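# Thread a cord through blue, red, then yellow rings

## Task

Route the cord so it passes through the blue ring first, then the red ring, then the yellow ring, and through no other ring, with both cord ends left protruding beyond the rings.

## Robot and tools

Robot: two arms, left_arm and right_arm, each ending in a five-finger hand (left_arm has a left hand, the mirror of the right hand on right_arm). Each arm base sits roughly at y = +0.236 (left) and y = -0.299 (right) in the scene frame, both near x = 0, turned very slightly about z.

Frames: the scene frame has its origin at table-top height midway between the nominal bases, +x out over the table, +y toward left_arm, +z up. Arm names are not image sides. Every hand pose, target and offset an arm reports or receives is in that arm's own base frame. Fixed cameras and the table use the scene frame. The hand point is a spot 0.05 m in front of the palm and 0.15 m along the fingers from the wrist face; its +z runs along straight fingers, +y out of the palm, +x across the palm away from the thumb on the right hand (toward the thumb on the left hand). Fingertips reach 0.06-0.07 m past the point and sit 0.06 m behind it along -y. A wrist bracket on the little-finger side can collide with things.

Row layout (used by execute_actions and move): one flat list of 28 numbers, each in [-1, 1], covering both arms even if one is idle. Order: left dx, dy, dz, rx, ry, rz; left little, ring, middle, index, thumb_bend, thumb_turn; left force_limit, speed; then the same 14 for the right arm. dx..rz are an offset of the hand point from that arm's current Hand target (as printed at the start of the action), along that arm's base axes; 1.0 equals 0.6 m or 180 degrees, and rx, ry, rz form one rotation vector turning about the Hand target position. They are offsets, not poses: sending the same nonzero offset again moves further; all zeros re-requests the current Hand target. Hand numbers are absolute targets: +1 open/straight, -1 closed; thumb_turn -1 puts the thumb opposite the fingers, +1 beside the palm. force_limit maps -1..+1 to about 0..10 N (0..15 N for the two thumb motors); speed rises from nearly 0 at -1 to full at +0.48 and above. To leave a hand unchanged, repeat the last eight hand numbers actually sent to it (before any were sent, use its hand_measured six plus hand_force_limit and hand_speed). For a gentle grip close at speed -0.94 or lower. Thumb-opposed grips hold objects about 0.035-0.065 m thick, handles down to about 0.025 m.

execute_actions: actions is a list of actions; each action is a table of up to 15 rows of 28 numbers, one row per 1/30 s step, the last row held to fill 15 steps. Every row counts from the action's starting Hand target, not the previous row. cameras: list of names, ["all"], [] or null (null gives all images only for an empty actions list). An empty actions list just observes.

move: target is one 28-number row or a list of up to 15 rows, each offset measured from the same starting Hand targets. speed in m/s, 0.002 to 4.3 (default 0.25), one value or one per target; rotation limited to twice that in rad/s. blend in metres rounds corners (0 = stop at each). blocking=false returns after about 0.5 s while motion continues. The path is straight, ignores obstacles and the other arm, and caps at 10 s. Avoid paths near an arm's own base; go around it.

wait: seconds 0 to 10, holds the last commands. stop: brakes the running move. zoom_image: camera (cam_high, cam_low, cam_left_wrist, cam_right_wrist) and region [x0, y0, x1, y1] in pixels, at most 504 by 504, from the latest images. show_instructions: shows reference images. finished_scene: scene = the current scene number; irreversible.

Results: end_effector_position (m) and end_effector_quat_wxyz per arm in its base frame; Hand target (the last commanded pose after clipping, the base for the next offsets); joint positions, velocities and torques; hand_measured, hand_stopped_by (moving, target, force, stalled, fault) and hand_load_n, all in the six-motor order above. A load near 0 on closed fingers means the grip was lost. A move adds a move: line with its ending (done, off_target, moving, held, fault) and limits (paced = pose clipped, held = steps withheld). Images are 672x504.

Behaviour to expect: the hand often rests 1-3 cm (sometimes 5 cm) short of its command, usually low; this is not contact. Send the remaining gap as a new offset. Commanded orientation is clipped to within 40 degrees of the current one. A blocked arm keeps pushing until commanded back past its hand point.

Avoid: dropping the cord or anything falling off the table; fast contacts or pressing targets far past contact; hitting fixed or heavy things; arms touching or one hand gripping the other's fingers; overloading fingers by pulling or twisting; long stretched or loaded holds that overheat motors (MOTOR HOT, then OVER-TEMPERATURE FAULT drops the arm). Objects may occasionally get nudged by outside pushes.

Each tool is called after "Emit:" by a JSON object that holds its "api" and its "payload", one argument or row to a line.

Reference images:

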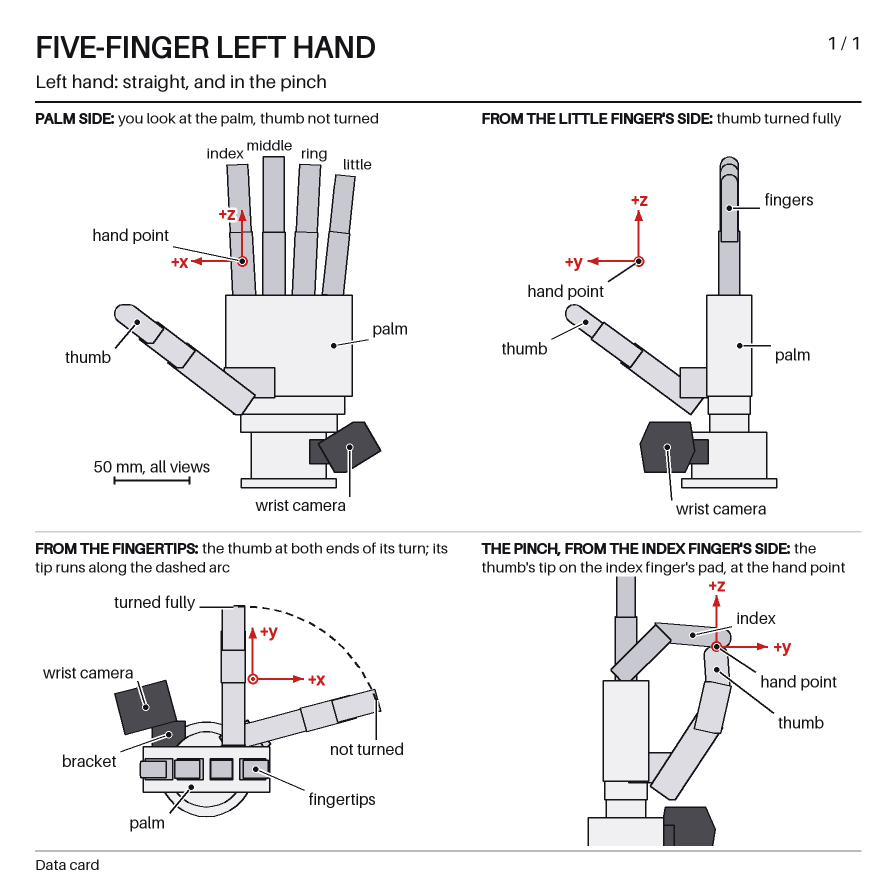

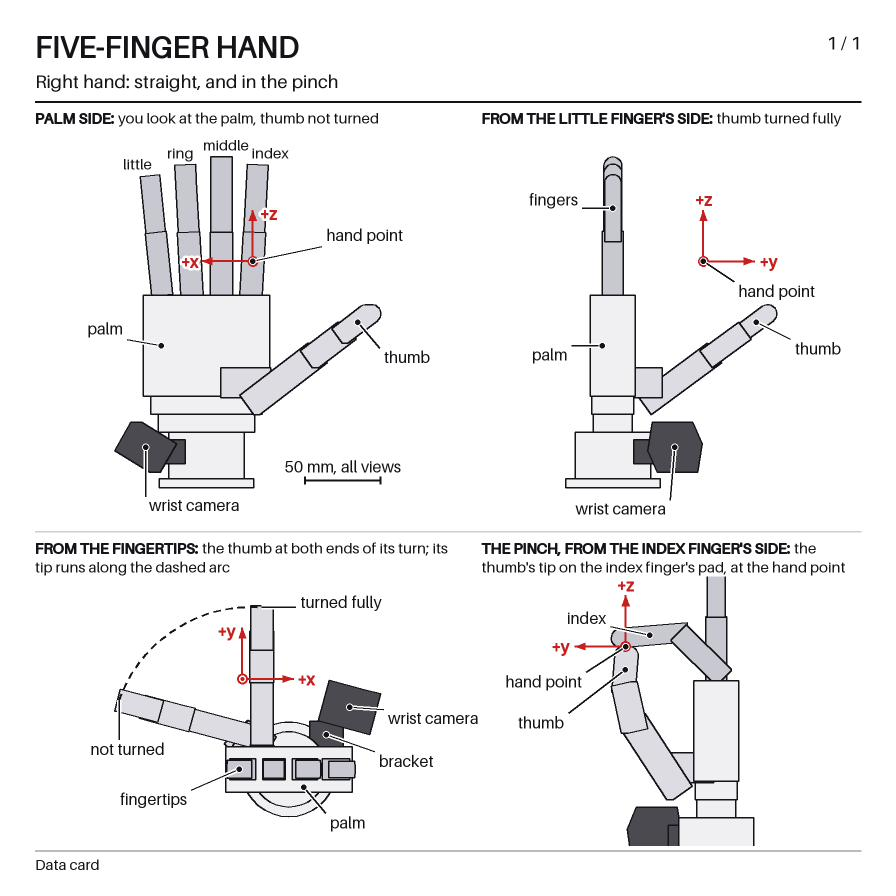

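## Session

Emit:
{"api": "execute_actions", "payload": {
  "actions": []
}}

Scene clock: 0.00 s.
left_arm: end_effector_position=(+0.2145, +0.3278, +0.1191) hand_measured=(+1.000, +1.000, +1.000, +1.000, +1.000, +1.000) hand_load_n=(+0.0, +0.0, +0.0, +0.0, +0.0, +0.0) hand_stopped_by=(target, target, target, target, target, target) hand_force_limit=0.00 hand_speed=-0.80 end_effector_quat_wxyz=(+0.738, -0.625, +0.253, +0.035) | right_arm: end_effector_position=(+0.5669, +0.0201, +0.1324) hand_measured=(+1.000, +1.000, +1.000, +1.000, +1.000, +1.000) hand_load_n=(+0.0, +0.0, +0.0, +0.0, +0.0, +0.0) hand_stopped_by=(target, target, target, target, target, target) hand_force_limit=0.00 hand_speed=-0.80 end_effector_quat_wxyz=(+0.388, +0.864, +0.308, +0.087)
Joint positions: left_arm=[0.769 1.283 0.113 1.272 -0.462 0.479] | right_arm=[0.371 1.81 1.286 -0.845 0.798 -1.97]
Joint velocities: within noise
Joint torques (N m): no reading
Heat: left arm: hottest waist 32 °C; right arm: hottest wrist pitch 25 °C.
Hand target: left_arm +0.2186, +0.3317, +0.1269; +0.745, -0.619, +0.247, +0.032 | right_arm +0.5727, +0.0224, +0.1361; +0.388, +0.865, +0.305, +0.094

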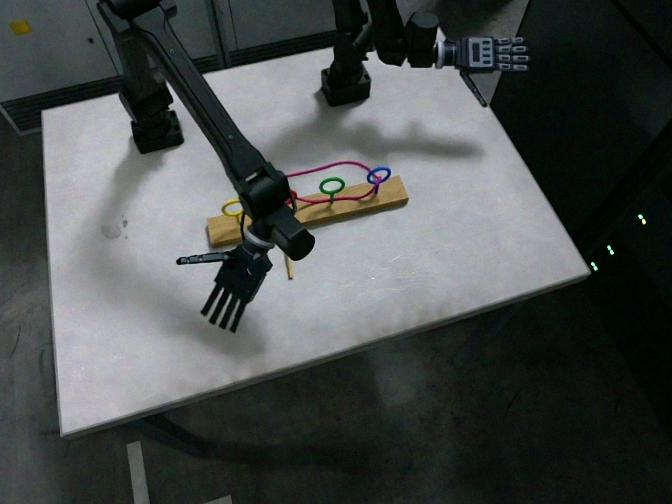

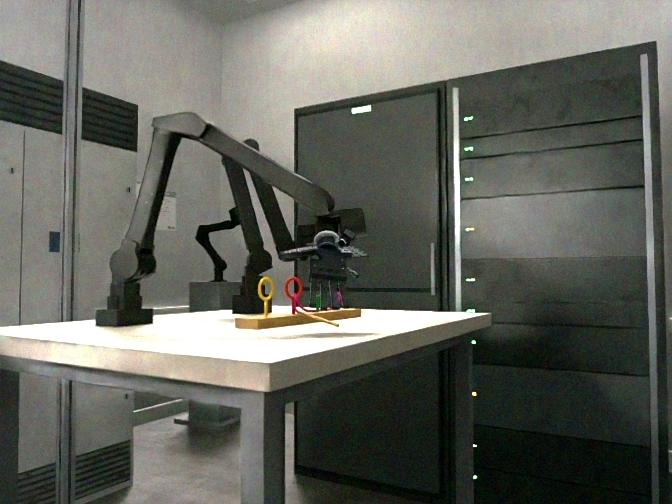

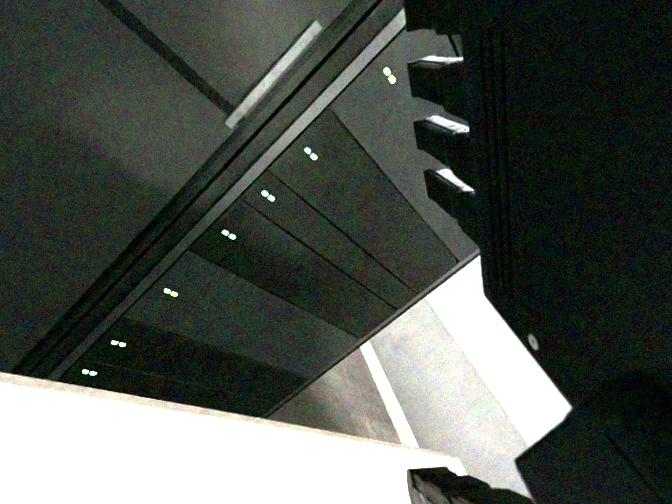

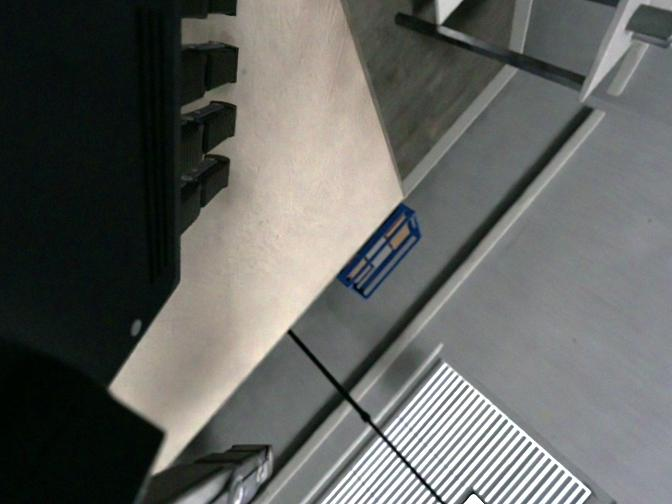

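Emit:
{"api": "zoom_image", "payload": {
  "camera": "cam_high",
  "region": [180, 140, 430, 300]
}}

Emit:
{"api": "zoom_image", "payload": {
  "camera": "cam_low",
  "region": [220, 250, 380, 350]
}}

Scaled by 2.016 from the camera's 672x504 image, which has a finer 960x720 frame.

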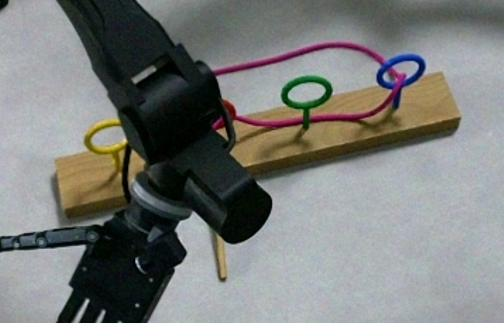

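Scaled by 3.150 from the camera's 672x504 image, which has a finer 960x720 frame.

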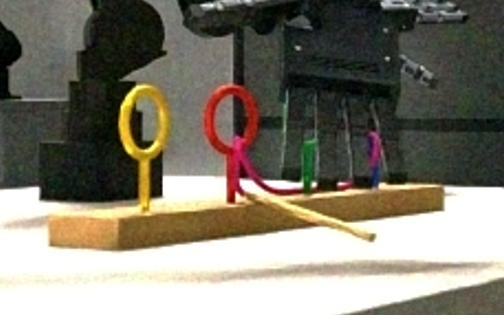

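Emit:
{"api": "move", "payload": {
  "target": [0,0,0,0,0,0,1,1,1,1,1,1,0,-0.8,-0.2,-0.3,0.3,0,0,0,1,1,1,1,1,1,0,-0.8],
  "cameras": ["all"]
}}

Scene clock: 3.50 s.
left_arm: end_effector_position=(+0.2145, +0.3278, +0.1191) hand_measured=(+1.000, +1.000, +1.000, +1.000, +1.000, +1.000) hand_load_n=(+0.0, +0.0, +0.0, +0.0, +0.0, -0.5) hand_stopped_by=(target, target, target, target, target, target) hand_force_limit=0.00 hand_speed=-0.80 end_effector_quat_wxyz=(+0.738, -0.625, +0.253, +0.035) | right_arm: end_effector_position=(+0.4423, -0.1569, +0.2983) hand_measured=(+1.000, +1.000, +1.000, +1.000, +1.000, +1.000) hand_load_n=(+0.0, +0.0, +0.0, +0.0, +0.0, +0.0) hand_stopped_by=(target, target, target, target, target, target) hand_force_limit=0.00 hand_speed=-0.80 end_effector_quat_wxyz=(+0.389, +0.897, +0.208, +0.042)
Joint positions: left_arm=[0.769 1.283 0.113 1.272 -0.462 0.479] | right_arm=[0.061 1.354 1.206 -1.149 0.765 -2.077]
Joint torques (N m): left_arm=[0.21 -3.37 5.85 2.28 0.03 0.05] | right_arm=[-1.08 -8.82 12.77 0.51 0.42 -0.15]
Heat: left arm: hottest waist 32 °C; right arm: hottest wrist pitch 25 °C.
Hand target: left_arm +0.2186, +0.3317, +0.1269; +0.745, -0.619, +0.247, +0.032 | right_arm +0.4527, -0.1577, +0.3161; +0.388, +0.865, +0.305, +0.094
Off the commanded pose: left_arm 0.010 m, 1 deg | right_arm 0.021 m, 13 deg.
joint sent to its limit (right arm) — joint 6 (wrist roll), lower limit. The joint targets are off in orientation, not in position.
move: off_target (right_arm)
camera_calibration:
cam_right_wrist: T_world_to_cam=[[0.51015, -0.505438, 0.695902, -0.513342], [-0.838619, -0.11267, 0.532939, 0.194926], [-0.190961, -0.855475, -0.481348, 0.208979], [0, 0, 0, 1]] pos_world=[0.465257, -0.0587238, 0.353944]

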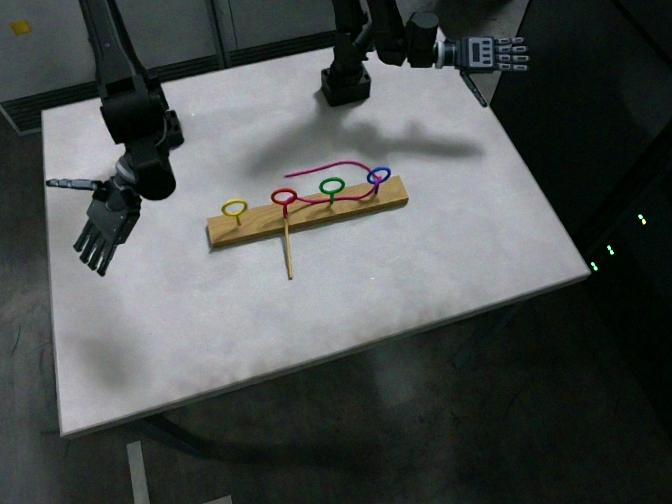

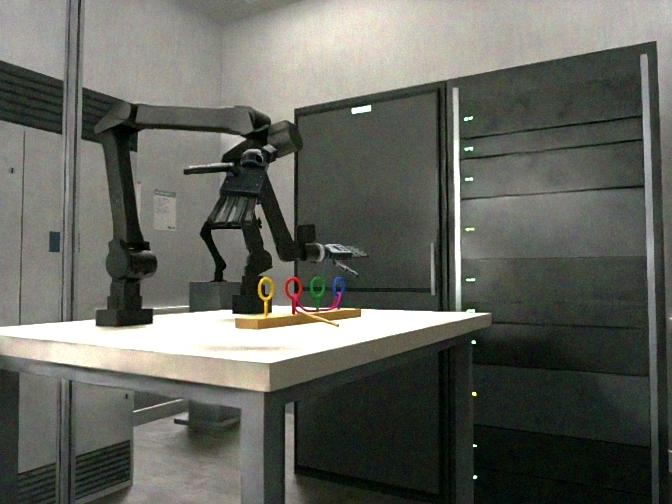

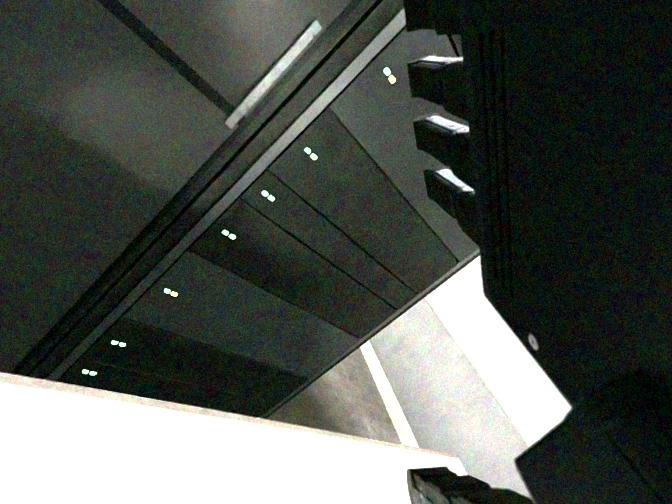

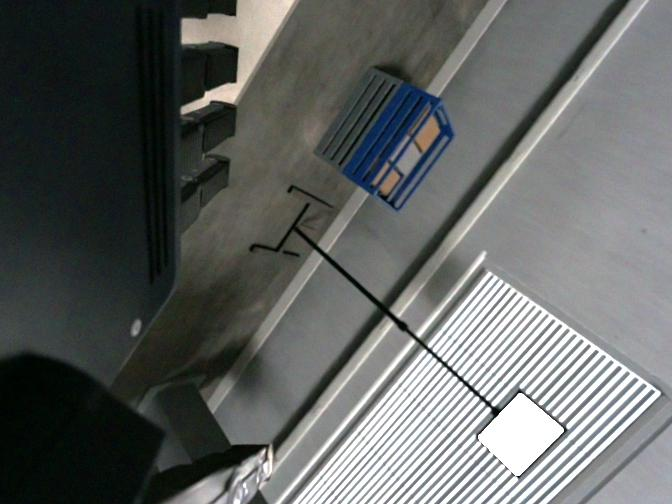

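Emit:
{"api": "zoom_image", "payload": {
  "camera": "cam_high",
  "region": [200, 150, 420, 290]
}}

Emit:
{"api": "zoom_image", "payload": {
  "camera": "cam_low",
  "region": [230, 260, 370, 340]
}}

Scaled by 2.291 from the camera's 672x504 image, which has a finer 960x720 frame.

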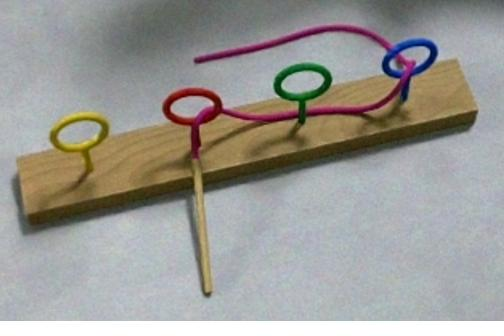

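Scaled by 3.600 from the camera's 672x504 image, which has a finer 960x720 frame.

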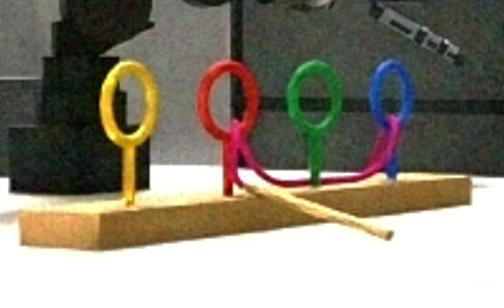

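Emit:
{"api": "move", "payload": {
  "target": [0,0,0,0,0,0,1,1,1,1,1,1,0,-0.8,-0.071,0.655,-0.077,0.511,0.1128,-0.2114,-1,-1,0.25,0.25,0.5,-1,-0.4,-0.2],
  "cameras": ["all"]
}}

Scene clock: 49.07 s.
left_arm: end_effector_position=(+0.2145, +0.3278, +0.1191) hand_measured=(+1.000, +1.000, +1.000, +1.000, +1.000, +1.000) hand_load_n=(+0.0, +0.0, +0.0, -0.5, +0.0, +0.0) hand_stopped_by=(target, target, target, target, target, target) hand_force_limit=0.00 hand_speed=-0.80 end_effector_quat_wxyz=(+0.738, -0.625, +0.253, +0.035) | right_arm: end_effector_position=(+0.4134, +0.2311, +0.2692) hand_measured=(-1.000, -1.000, +0.250, +0.250, +0.500, -1.000) hand_load_n=(+0.0, +0.0, +0.5, +0.0, +0.0, +0.0) hand_stopped_by=(target, target, target, target, target, target) hand_force_limit=-0.40 hand_speed=-0.20 end_effector_quat_wxyz=(-0.379, +0.923, -0.064, +0.025)
Joint positions: left_arm=[0.769 1.283 0.113 1.272 -0.462 0.479] | right_arm=[0.302 1.444 1.452 -1.183 -0.69 -0.986]
Joint torques (N m): left_arm=[-0.26 -2.96 5.94 2.24 0.03 0.03] | right_arm=[-0.15 -12.16 7.97 1.83 -0.55 0.1]
Heat: left arm: hottest waist 32 °C; right arm: hottest elbow 30 °C.
Hand target: left_arm +0.2186, +0.3317, +0.1269; +0.745, -0.619, +0.247, +0.032 | right_arm +0.4101, +0.2354, +0.2699; -0.382, +0.922, -0.064, +0.027
Off the commanded pose: left_arm 0.010 m, 1 deg | right_arm 0.005 m, 0 deg.
move: done
camera_calibration:
cam_right_wrist: T_world_to_cam=[[0.0979216, -0.73057, -0.67578, 0.309438], [-0.909533, -0.341308, 0.237187, 0.391552], [-0.403931, 0.591419, -0.697899, 0.333339], [0, 0, 0, 1]] pos_world=[0.460475, 0.162564, 0.348878]

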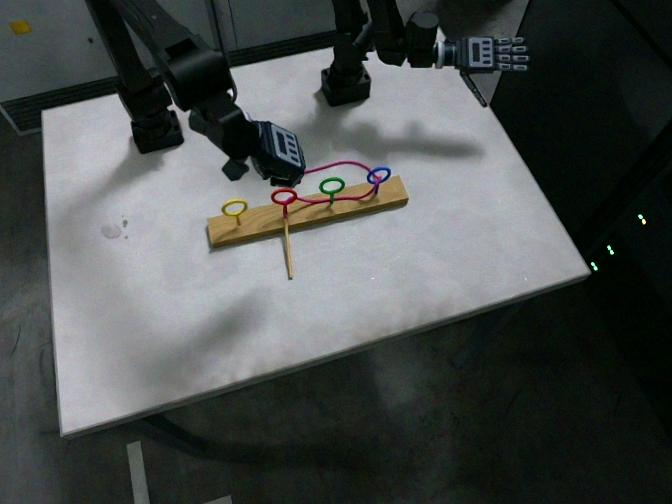

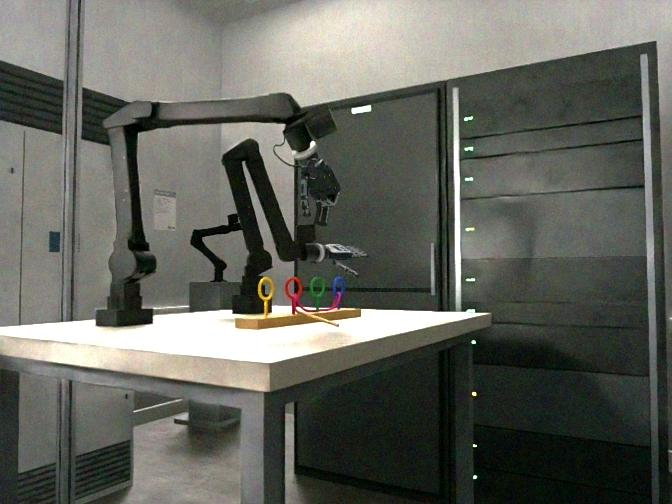

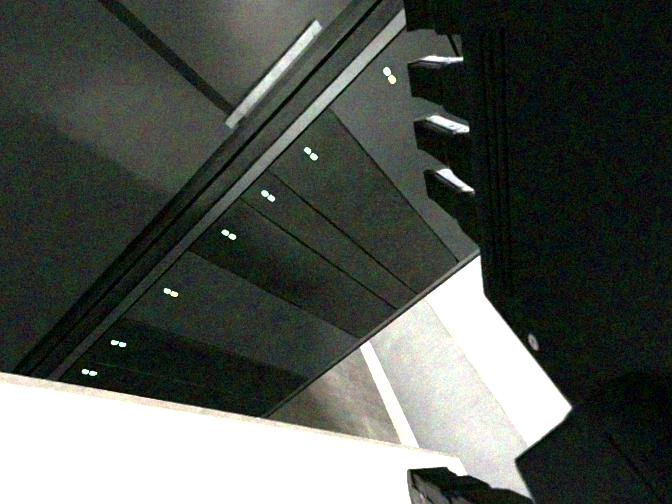

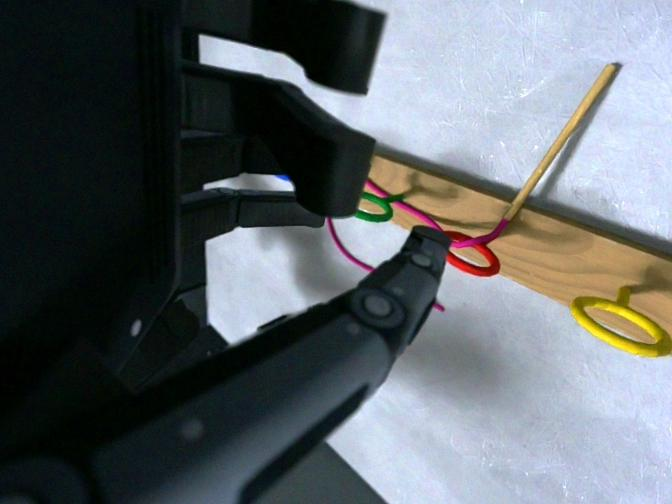

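Emit:
{"api": "zoom_image", "payload": {
  "camera": "cam_right_wrist",
  "region": [380, 50, 670, 370]
}}

Scaled by 1.575 from the camera's 672x504 image, which has a finer 960x720 frame.

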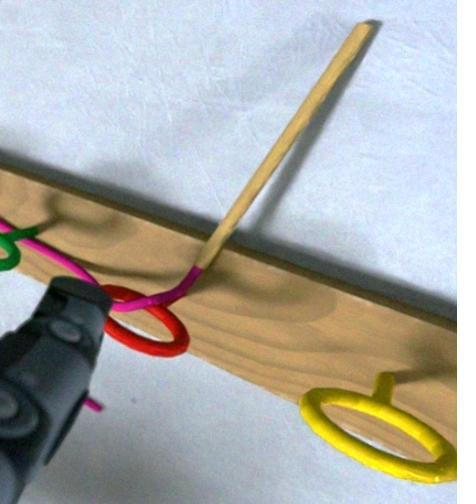

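Emit:
{"api": "move", "payload": {
  "target": [0,0,0,0,0,0,1,1,1,1,1,1,0,-0.8,-0.002,-0.002,-0.3,0,0,0,-1,-1,0.25,0.25,0.5,-1,-0.4,-0.2],
  "cameras": ["all"]
}}

Emit:
{"api": "zoom_image", "payload": {
  "camera": "cam_right_wrist",
  "region": [250, 50, 672, 420]
}}

Emit:
{"api": "zoom_image", "payload": {
  "camera": "cam_low",
  "region": [230, 240, 370, 340]
}}

Scene clock: 55.60 s.
left_arm: end_effector_position=(+0.2145, +0.3278, +0.1191) hand_measured=(+1.000, +1.000, +1.000, +1.000, +1.000, +1.000) hand_load_n=(+0.0, +0.0, +0.0, +0.0, +0.0, +0.0) hand_stopped_by=(target, target, target, target, target, target) hand_force_limit=0.00 hand_speed=-0.80 end_effector_quat_wxyz=(+0.738, -0.625, +0.253, +0.035) | right_arm: end_effector_position=(+0.4083, +0.2296, +0.0890) hand_measured=(-1.000, -1.000, +0.250, +0.250, +0.500, -1.000) hand_load_n=(+0.0, +0.0, +0.0, +0.0, +0.0, +0.0) hand_stopped_by=(target, target, target, target, target, target) hand_force_limit=-0.40 hand_speed=-0.20 end_effector_quat_wxyz=(-0.379, +0.923, -0.065, +0.024)
Joint positions: left_arm=[0.769 1.283 0.113 1.272 -0.462 0.479] | right_arm=[0.302 1.54 1.07 -0.706 -0.691 -0.986]
Joint torques (N m): left_arm=[0.26 -3.49 5.87 2.15 0.03 0.03] | right_arm=[-0.21 -11.58 7.73 1.81 -0.55 0.11]
Heat: left arm: hottest waist 32 °C; right arm: hottest elbow 30 °C.
Hand target: left_arm +0.2186, +0.3317, +0.1269; +0.745, -0.619, +0.247, +0.032 | right_arm +0.4089, +0.2342, +0.0899; -0.382, +0.922, -0.064, +0.027
Off the commanded pose: left_arm 0.010 m, 1 deg | right_arm 0.005 m, 1 deg.
move: done
camera_calibration:
cam_right_wrist: T_world_to_cam=[[0.096105, -0.730806, -0.675786, 0.187838], [-0.908962, -0.341124, 0.239632, 0.428731], [-0.405651, 0.591234, -0.697058, 0.207127], [0, 0, 0, 1]] pos_world=[0.455669, 0.161063, 0.16858]

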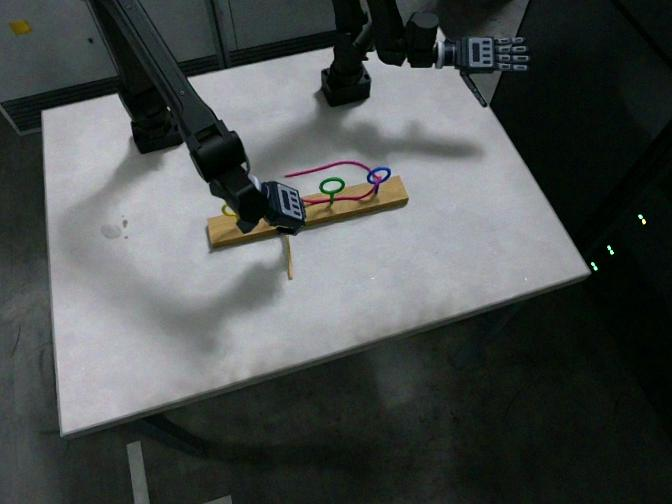

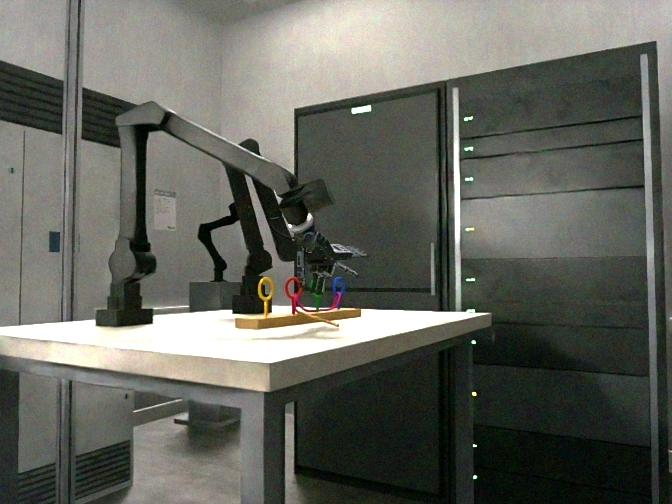

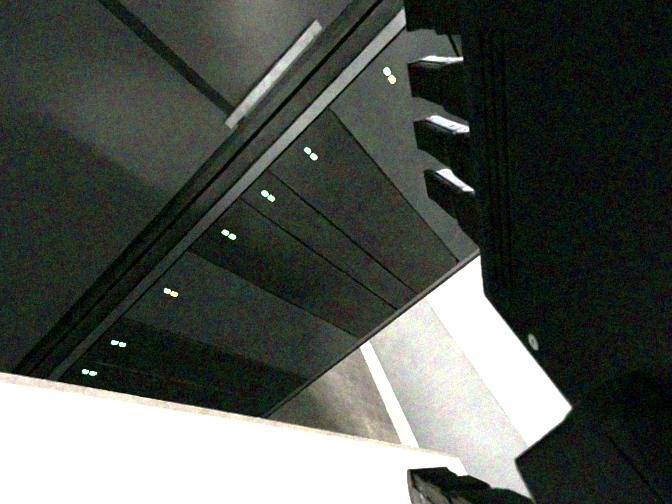

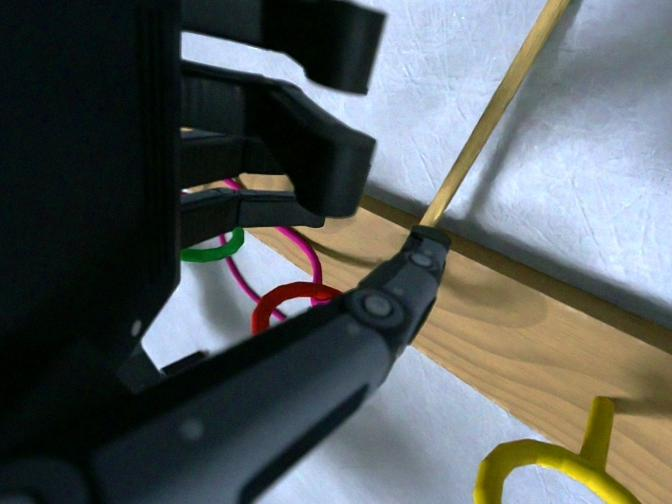

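Scaled by 1.194 from the camera's 672x504 image, which has a finer 960x720 frame.

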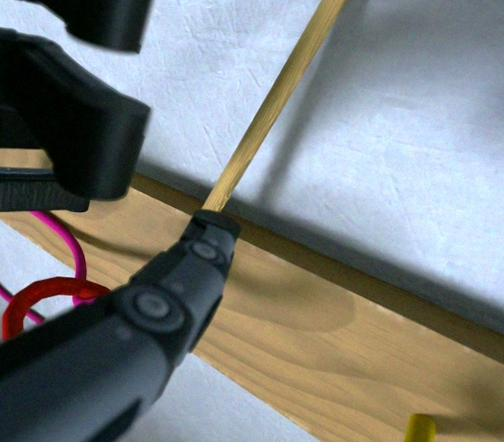

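Scaled by 3.600 from the camera's 672x504 image, which has a finer 960x720 frame.

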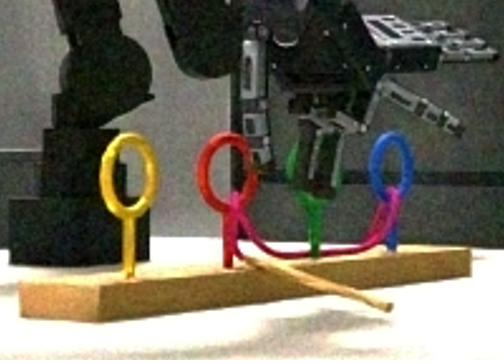

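Emit:
{"api": "move", "payload": {
  "target": [0,0,0,0,0,0,1,1,1,1,1,1,0,-0.8,0.0035,0.01,-0.1,0,0,0,-1,-1,0.25,0.25,0.5,-1,-0.4,-0.2],
  "cameras": ["cam_low","cam_right_wrist"],
  "speed": 0.1
}}

Emit:
{"api": "zoom_image", "payload": {
  "camera": "cam_right_wrist",
  "region": [200, 50, 622, 420]
}}

Emit:
{"api": "zoom_image", "payload": {
  "camera": "cam_low",
  "region": [260, 260, 360, 340]
}}

Scene clock: 94.37 s.
left_arm: end_effector_position=(+0.2145, +0.3278, +0.1191) hand_measured=(+1.000, +1.000, +1.000, +1.000, +1.000, +1.000) hand_load_n=(+0.0, +0.0, +0.0, +0.0, +0.0, +0.0) hand_stopped_by=(target, target, target, target, target, target) hand_force_limit=0.00 hand_speed=-0.80 end_effector_quat_wxyz=(+0.738, -0.625, +0.253, +0.035) | right_arm: end_effector_position=(+0.4141, +0.2352, +0.0352) hand_measured=(-1.000, -1.000, +0.250, +0.250, +0.500, -1.000) hand_load_n=(+0.0, +0.0, +0.0, +0.0, +0.0, +0.0) hand_stopped_by=(target, target, target, target, target, target) hand_force_limit=-0.40 hand_speed=-0.20 end_effector_quat_wxyz=(-0.382, +0.922, -0.062, +0.031)
Joint positions: left_arm=[0.769 1.283 0.113 1.272 -0.462 0.479] | right_arm=[0.31 1.626 1.005 -0.534 -0.688 -0.975]
Joint torques (N m): left_arm=[-0.15 -3.37 5.85 2.21 0.03 0.02] | right_arm=[0.15 -11.63 6.74 1.94 -0.47 0.12]
Heat: left arm: hottest waist 32 °C; right arm: hottest elbow 28 °C.
Hand target: left_arm +0.2186, +0.3317, +0.1269; +0.745, -0.619, +0.247, +0.032 | right_arm +0.4110, +0.2402, +0.0299; -0.382, +0.922, -0.064, +0.027
Off the commanded pose: left_arm 0.010 m, 1 deg | right_arm 0.008 m, 1 deg.
move: done
camera_calibration:
cam_right_wrist: T_world_to_cam=[[0.10552, -0.726808, -0.678687, 0.15031], [-0.912861, -0.341485, 0.223769, 0.451102], [-0.394399, 0.595934, -0.699508, 0.16296], [0, 0, 0, 1]] pos_world=[0.460204, 0.166178, 0.115063]
Images, in order (width x height): cam_low 672x504, cam_right_wrist 672x504.

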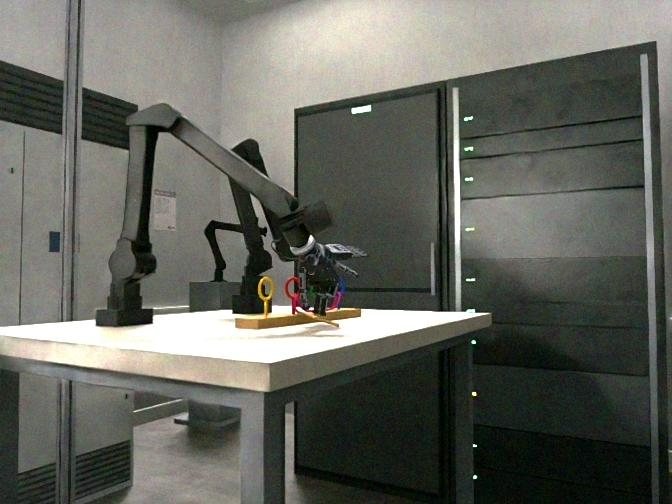

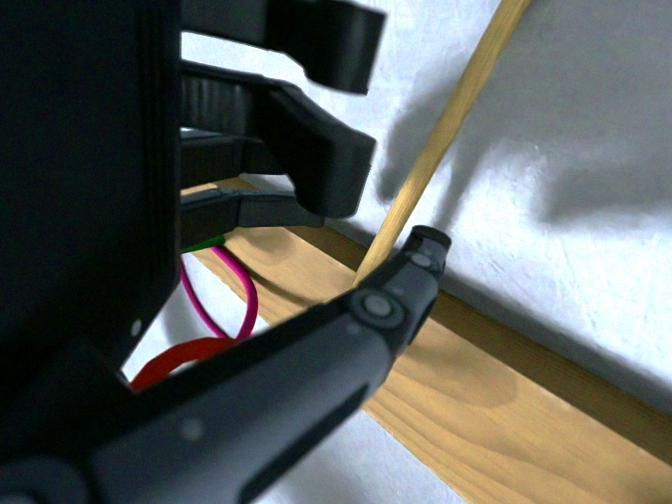

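Scaled by 1.194 from the camera's 672x504 image, which has a finer 960x720 frame.

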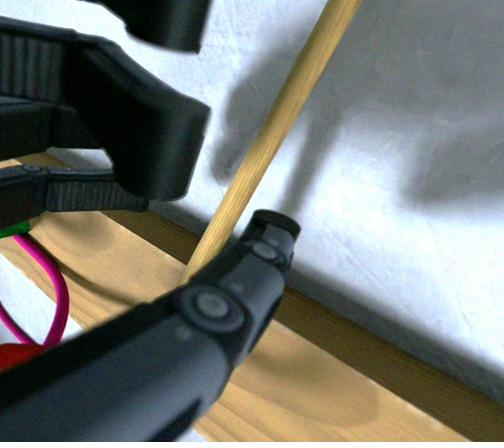

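Scaled by 5.040 from the camera's 672x504 image, which has a finer 960x720 frame.

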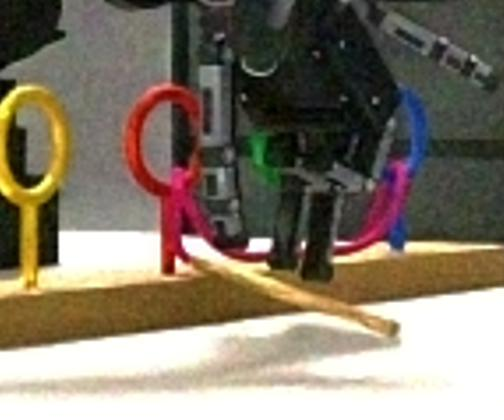

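Emit:
{"api": "move", "payload": {
  "target": [0,0,0,0,0,0,1,1,1,1,1,1,0,-0.8,0,0,0.045,0.0825,-0.0116,0,-1,-1,-0.1,-0.1,0.5,-1,-0.4,-0.2],
  "cameras": ["cam_low","cam_right_wrist"],
  "speed": 0.15
}}

Emit:
{"api": "zoom_image", "payload": {
  "camera": "cam_right_wrist",
  "region": [200, 50, 622, 420]
}}

Emit:
{"api": "zoom_image", "payload": {
  "camera": "cam_low",
  "region": [260, 260, 360, 340]
}}

Scene clock: 101.93 s.
left_arm: end_effector_position=(+0.2145, +0.3278, +0.1191) hand_measured=(+1.000, +1.000, +1.000, +1.000, +1.000, +1.000) hand_load_n=(+0.5, +0.0, -0.5, +0.0, +0.0, +0.0) hand_stopped_by=(target, target, target, target, target, target) hand_force_limit=0.00 hand_speed=-0.80 end_effector_quat_wxyz=(+0.738, -0.625, +0.253, +0.035) | right_arm: end_effector_position=(+0.4098, +0.2437, +0.0547) hand_measured=(-1.000, -1.000, -0.100, -0.100, +0.500, -1.000) hand_load_n=(+0.0, +0.0, +0.0, +0.0, +0.0, +0.0) hand_stopped_by=(target, target, target, target, target, target) hand_force_limit=-0.40 hand_speed=-0.20 end_effector_quat_wxyz=(-0.496, +0.866, -0.053, +0.030)
Joint positions: left_arm=[0.769 1.283 0.113 1.272 -0.462 0.479] | right_arm=[0.241 1.598 0.922 -0.351 -0.938 -0.926]
Joint torques (N m): left_arm=[0.32 -3.43 5.85 2.13 0.02 0.02] | right_arm=[-1.67 -12.34 6.27 2.03 -0.71 0.16]
Heat: left arm: hottest waist 31 °C; right arm: hottest elbow 28 °C.
Hand target: left_arm +0.2186, +0.3317, +0.1269; +0.745, -0.619, +0.247, +0.032 | right_arm +0.4111, +0.2401, +0.0569; -0.499, +0.864, -0.060, +0.035
Off the commanded pose: left_arm 0.010 m, 1 deg | right_arm 0.004 m, 1 deg.
move: done
camera_calibration:
cam_right_wrist: T_world_to_cam=[[0.134129, -0.532394, -0.835803, 0.119704], [-0.910095, -0.399896, 0.108676, 0.465016], [-0.392093, 0.746083, -0.538166, 0.123469], [0, 0, 0, 1]] pos_world=[0.455564, 0.157569, 0.11596]
Images, in order (width x height): cam_low 672x504, cam_right_wrist 672x504.

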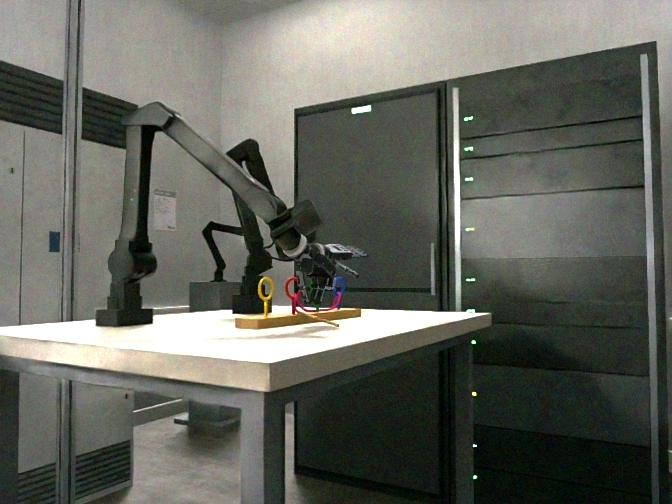

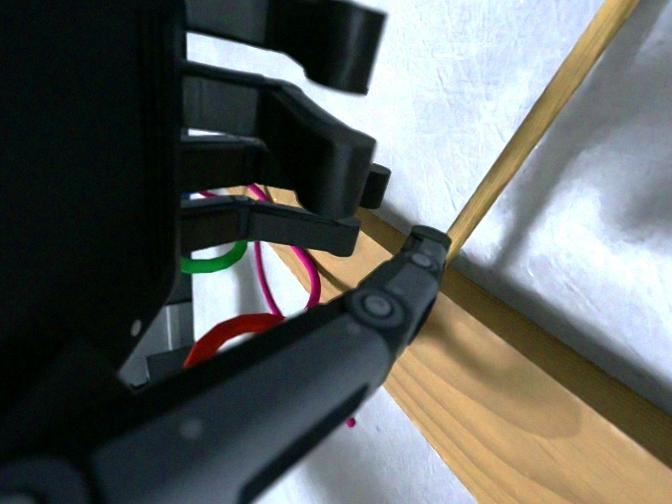

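Scaled by 1.194 from the camera's 672x504 image, which has a finer 960x720 frame.

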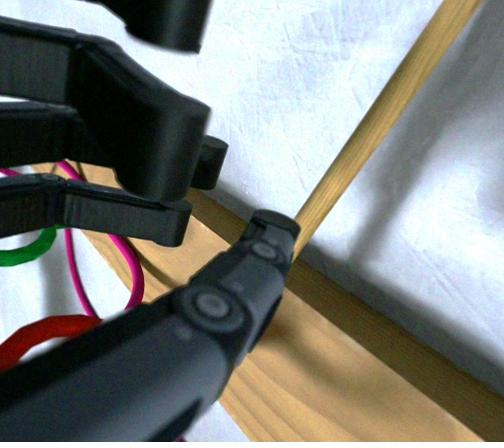

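Scaled by 5.040 from the camera's 672x504 image, which has a finer 960x720 frame.

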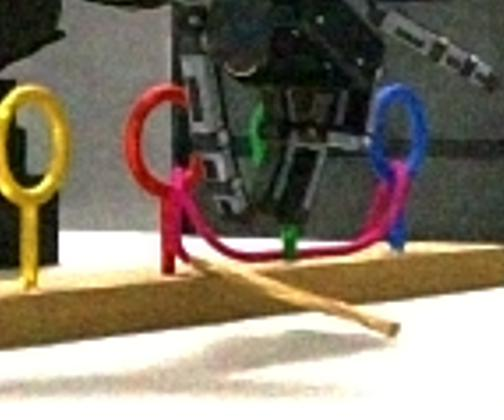

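Emit:
{"api": "move", "payload": {
  "target": [0,0,0,0,0,0,1,1,1,1,1,1,0,-0.8,0.001,-0.0108,-0.053,0,0,0,-1,-1,-0.1,-0.1,0.5,-1,-0.4,-0.2],
  "cameras": ["cam_low","cam_right_wrist"],
  "speed": 0.1
}}

Emit:
{"api": "zoom_image", "payload": {
  "camera": "cam_right_wrist",
  "region": [200, 50, 622, 420]
}}

Emit:
{"api": "zoom_image", "payload": {
  "camera": "cam_low",
  "region": [260, 260, 360, 340]
}}

Scene clock: 107.10 s.
left_arm: end_effector_position=(+0.2145, +0.3278, +0.1191) hand_measured=(+1.000, +1.000, +1.000, +1.000, +1.000, +1.000) hand_load_n=(+0.0, +0.0, +0.0, +0.0, +0.0, +0.0) hand_stopped_by=(target, target, target, target, target, target) hand_force_limit=0.00 hand_speed=-0.80 end_effector_quat_wxyz=(+0.738, -0.625, +0.253, +0.035) | right_arm: end_effector_position=(+0.4096, +0.2381, +0.0312) hand_measured=(-1.000, -1.000, -0.100, -0.100, +0.500, -1.000) hand_load_n=(+0.0, +0.0, +0.0, +0.0, +0.0, +0.0) hand_stopped_by=(target, target, target, target, target, target) hand_force_limit=-0.40 hand_speed=-0.20 end_effector_quat_wxyz=(-0.499, +0.864, -0.058, +0.032)
Joint positions: left_arm=[0.769 1.283 0.113 1.272 -0.462 0.479] | right_arm=[0.227 1.638 0.89 -0.278 -0.945 -0.926]
Joint torques (N m): left_arm=[0.26 -3.08 5.93 2.13 0.02 0.04] | right_arm=[-1.73 -10.75 6.13 2.03 -0.71 -0.1]
Heat: left arm: hottest waist 31 °C; right arm: hottest elbow 28 °C.
Hand target: left_arm +0.2186, +0.3317, +0.1269; +0.745, -0.619, +0.247, +0.032 | right_arm +0.4117, +0.2337, +0.0252; -0.499, +0.864, -0.060, +0.035
Off the commanded pose: left_arm 0.010 m, 1 deg | right_arm 0.008 m, 0 deg.
move: done
camera_calibration:
cam_right_wrist: T_world_to_cam=[[0.127348, -0.528317, -0.839443, 0.0990372], [-0.914046, -0.39111, 0.107485, 0.464801], [-0.3851, 0.753601, -0.532713, 0.110161], [0, 0, 0, 1]] pos_world=[0.45466, 0.151094, 0.091861]
Images, in order (width x height): cam_low 672x504, cam_right_wrist 672x504.

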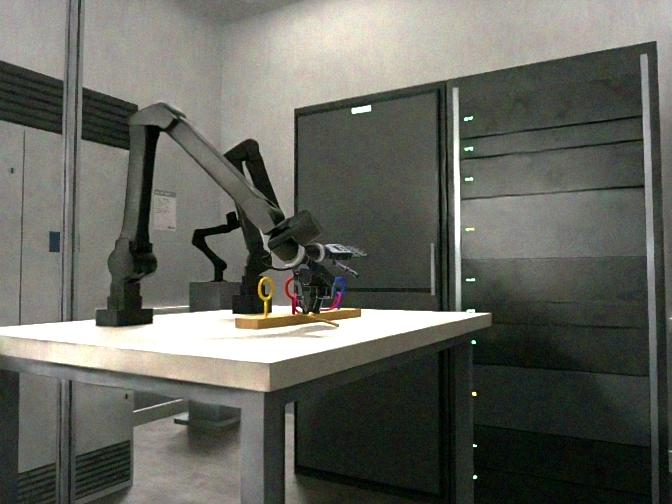

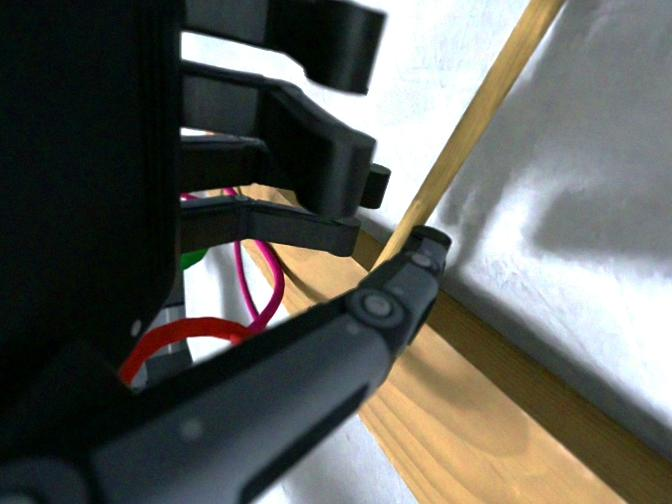

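Scaled by 1.194 from the camera's 672x504 image, which has a finer 960x720 frame.

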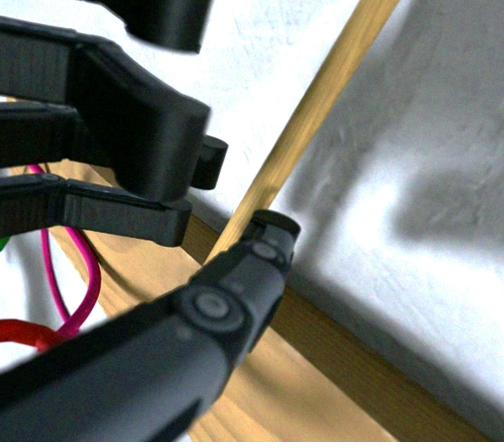

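Scaled by 5.040 from the camera's 672x504 image, which has a finer 960x720 frame.

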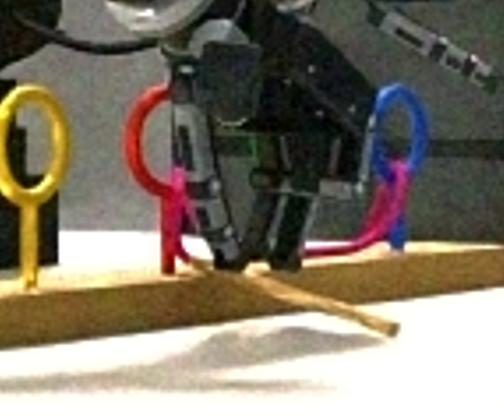

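Emit:
{"api": "move", "payload": {
  "target": [0,0,0,0,0,0,1,1,1,1,1,1,0,-0.8,0.001,0.0033,-0.028,0,0,0,-1,-1,-0.1,-0.1,0.5,-1,-0.4,-0.2],
  "cameras": ["cam_low","cam_right_wrist"],
  "speed": 0.1
}}

Emit:
{"api": "zoom_image", "payload": {
  "camera": "cam_right_wrist",
  "region": [200, 50, 622, 420]
}}

Emit:
{"api": "zoom_image", "payload": {
  "camera": "cam_low",
  "region": [260, 260, 360, 340]
}}

Scene clock: 110.97 s.
left_arm: end_effector_position=(+0.2145, +0.3278, +0.1191) hand_measured=(+1.000, +1.000, +1.000, +1.000, +1.000, +1.000) hand_load_n=(+0.0, +0.0, +0.0, +0.0, +0.0, +0.0) hand_stopped_by=(target, target, target, target, target, target) hand_force_limit=0.00 hand_speed=-0.80 end_effector_quat_wxyz=(+0.738, -0.625, +0.253, +0.035) | right_arm: end_effector_position=(+0.4122, +0.2387, +0.0156) hand_measured=(-1.000, -1.000, -0.100, -0.100, +0.500, -1.000) hand_load_n=(+0.0, +0.0, +0.0, +0.0, +0.0, +0.5) hand_stopped_by=(target, target, target, target, target, target) hand_force_limit=-0.40 hand_speed=-0.20 end_effector_quat_wxyz=(-0.500, +0.864, -0.056, +0.035)
Joint positions: left_arm=[0.769 1.283 0.113 1.272 -0.462 0.479] | right_arm=[0.227 1.674 0.88 -0.225 -0.945 -0.926]
Joint torques (N m): left_arm=[0.03 -2.96 5.91 2.1 0.04 0.02] | right_arm=[-1.55 -10.93 5.82 2.06 -0.62 -0.03]
Heat: left arm: hottest waist 31 °C; right arm: hottest elbow 27 °C.
Hand target: left_arm +0.2186, +0.3317, +0.1269; +0.745, -0.619, +0.247, +0.032 | right_arm +0.4123, +0.2357, +0.0084; -0.499, +0.864, -0.060, +0.035
Off the commanded pose: left_arm 0.010 m, 1 deg | right_arm 0.008 m, 0 deg.
move: done
camera_calibration:
cam_right_wrist: T_world_to_cam=[[0.133634, -0.526891, -0.839361, 0.082937], [-0.914825, -0.391281, 0.0999692, 0.469466], [-0.381099, 0.75451, -0.534302, 0.100454], [0, 0, 0, 1]] pos_world=[0.456679, 0.151598, 0.0763547]
Images, in order (width x height): cam_low 672x504, cam_right_wrist 672x504.

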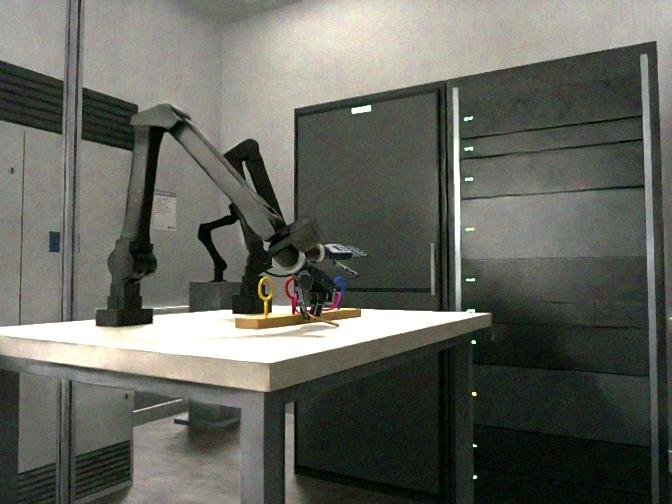

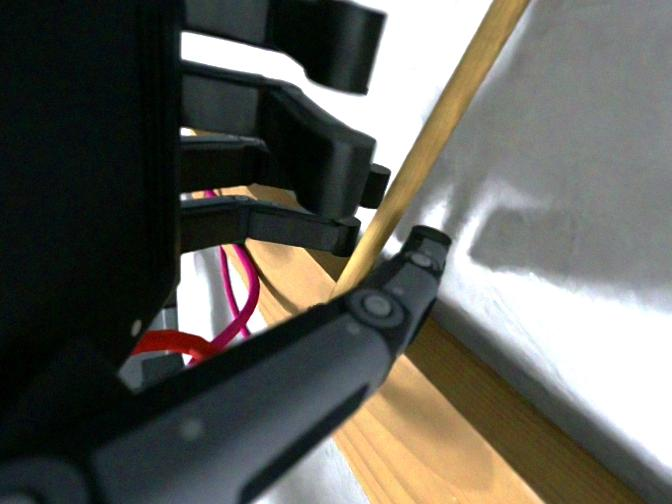

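Scaled by 1.194 from the camera's 672x504 image, which has a finer 960x720 frame.

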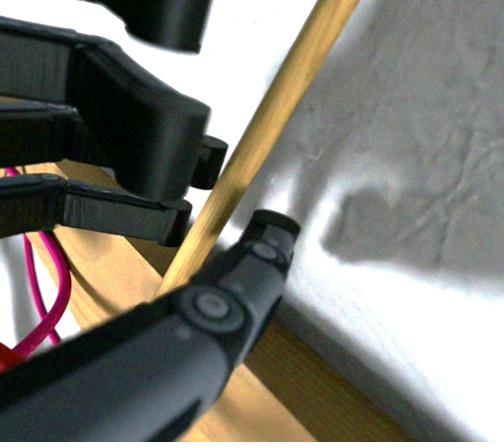

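Scaled by 5.040 from the camera's 672x504 image, which has a finer 960x720 frame.

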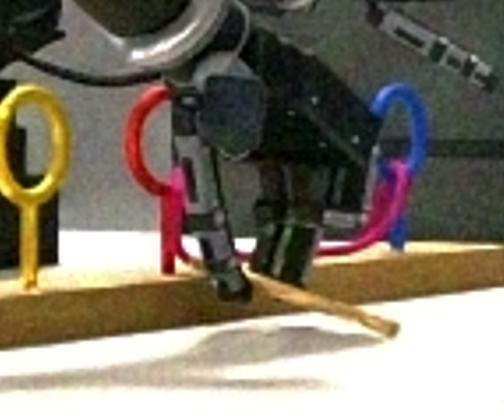

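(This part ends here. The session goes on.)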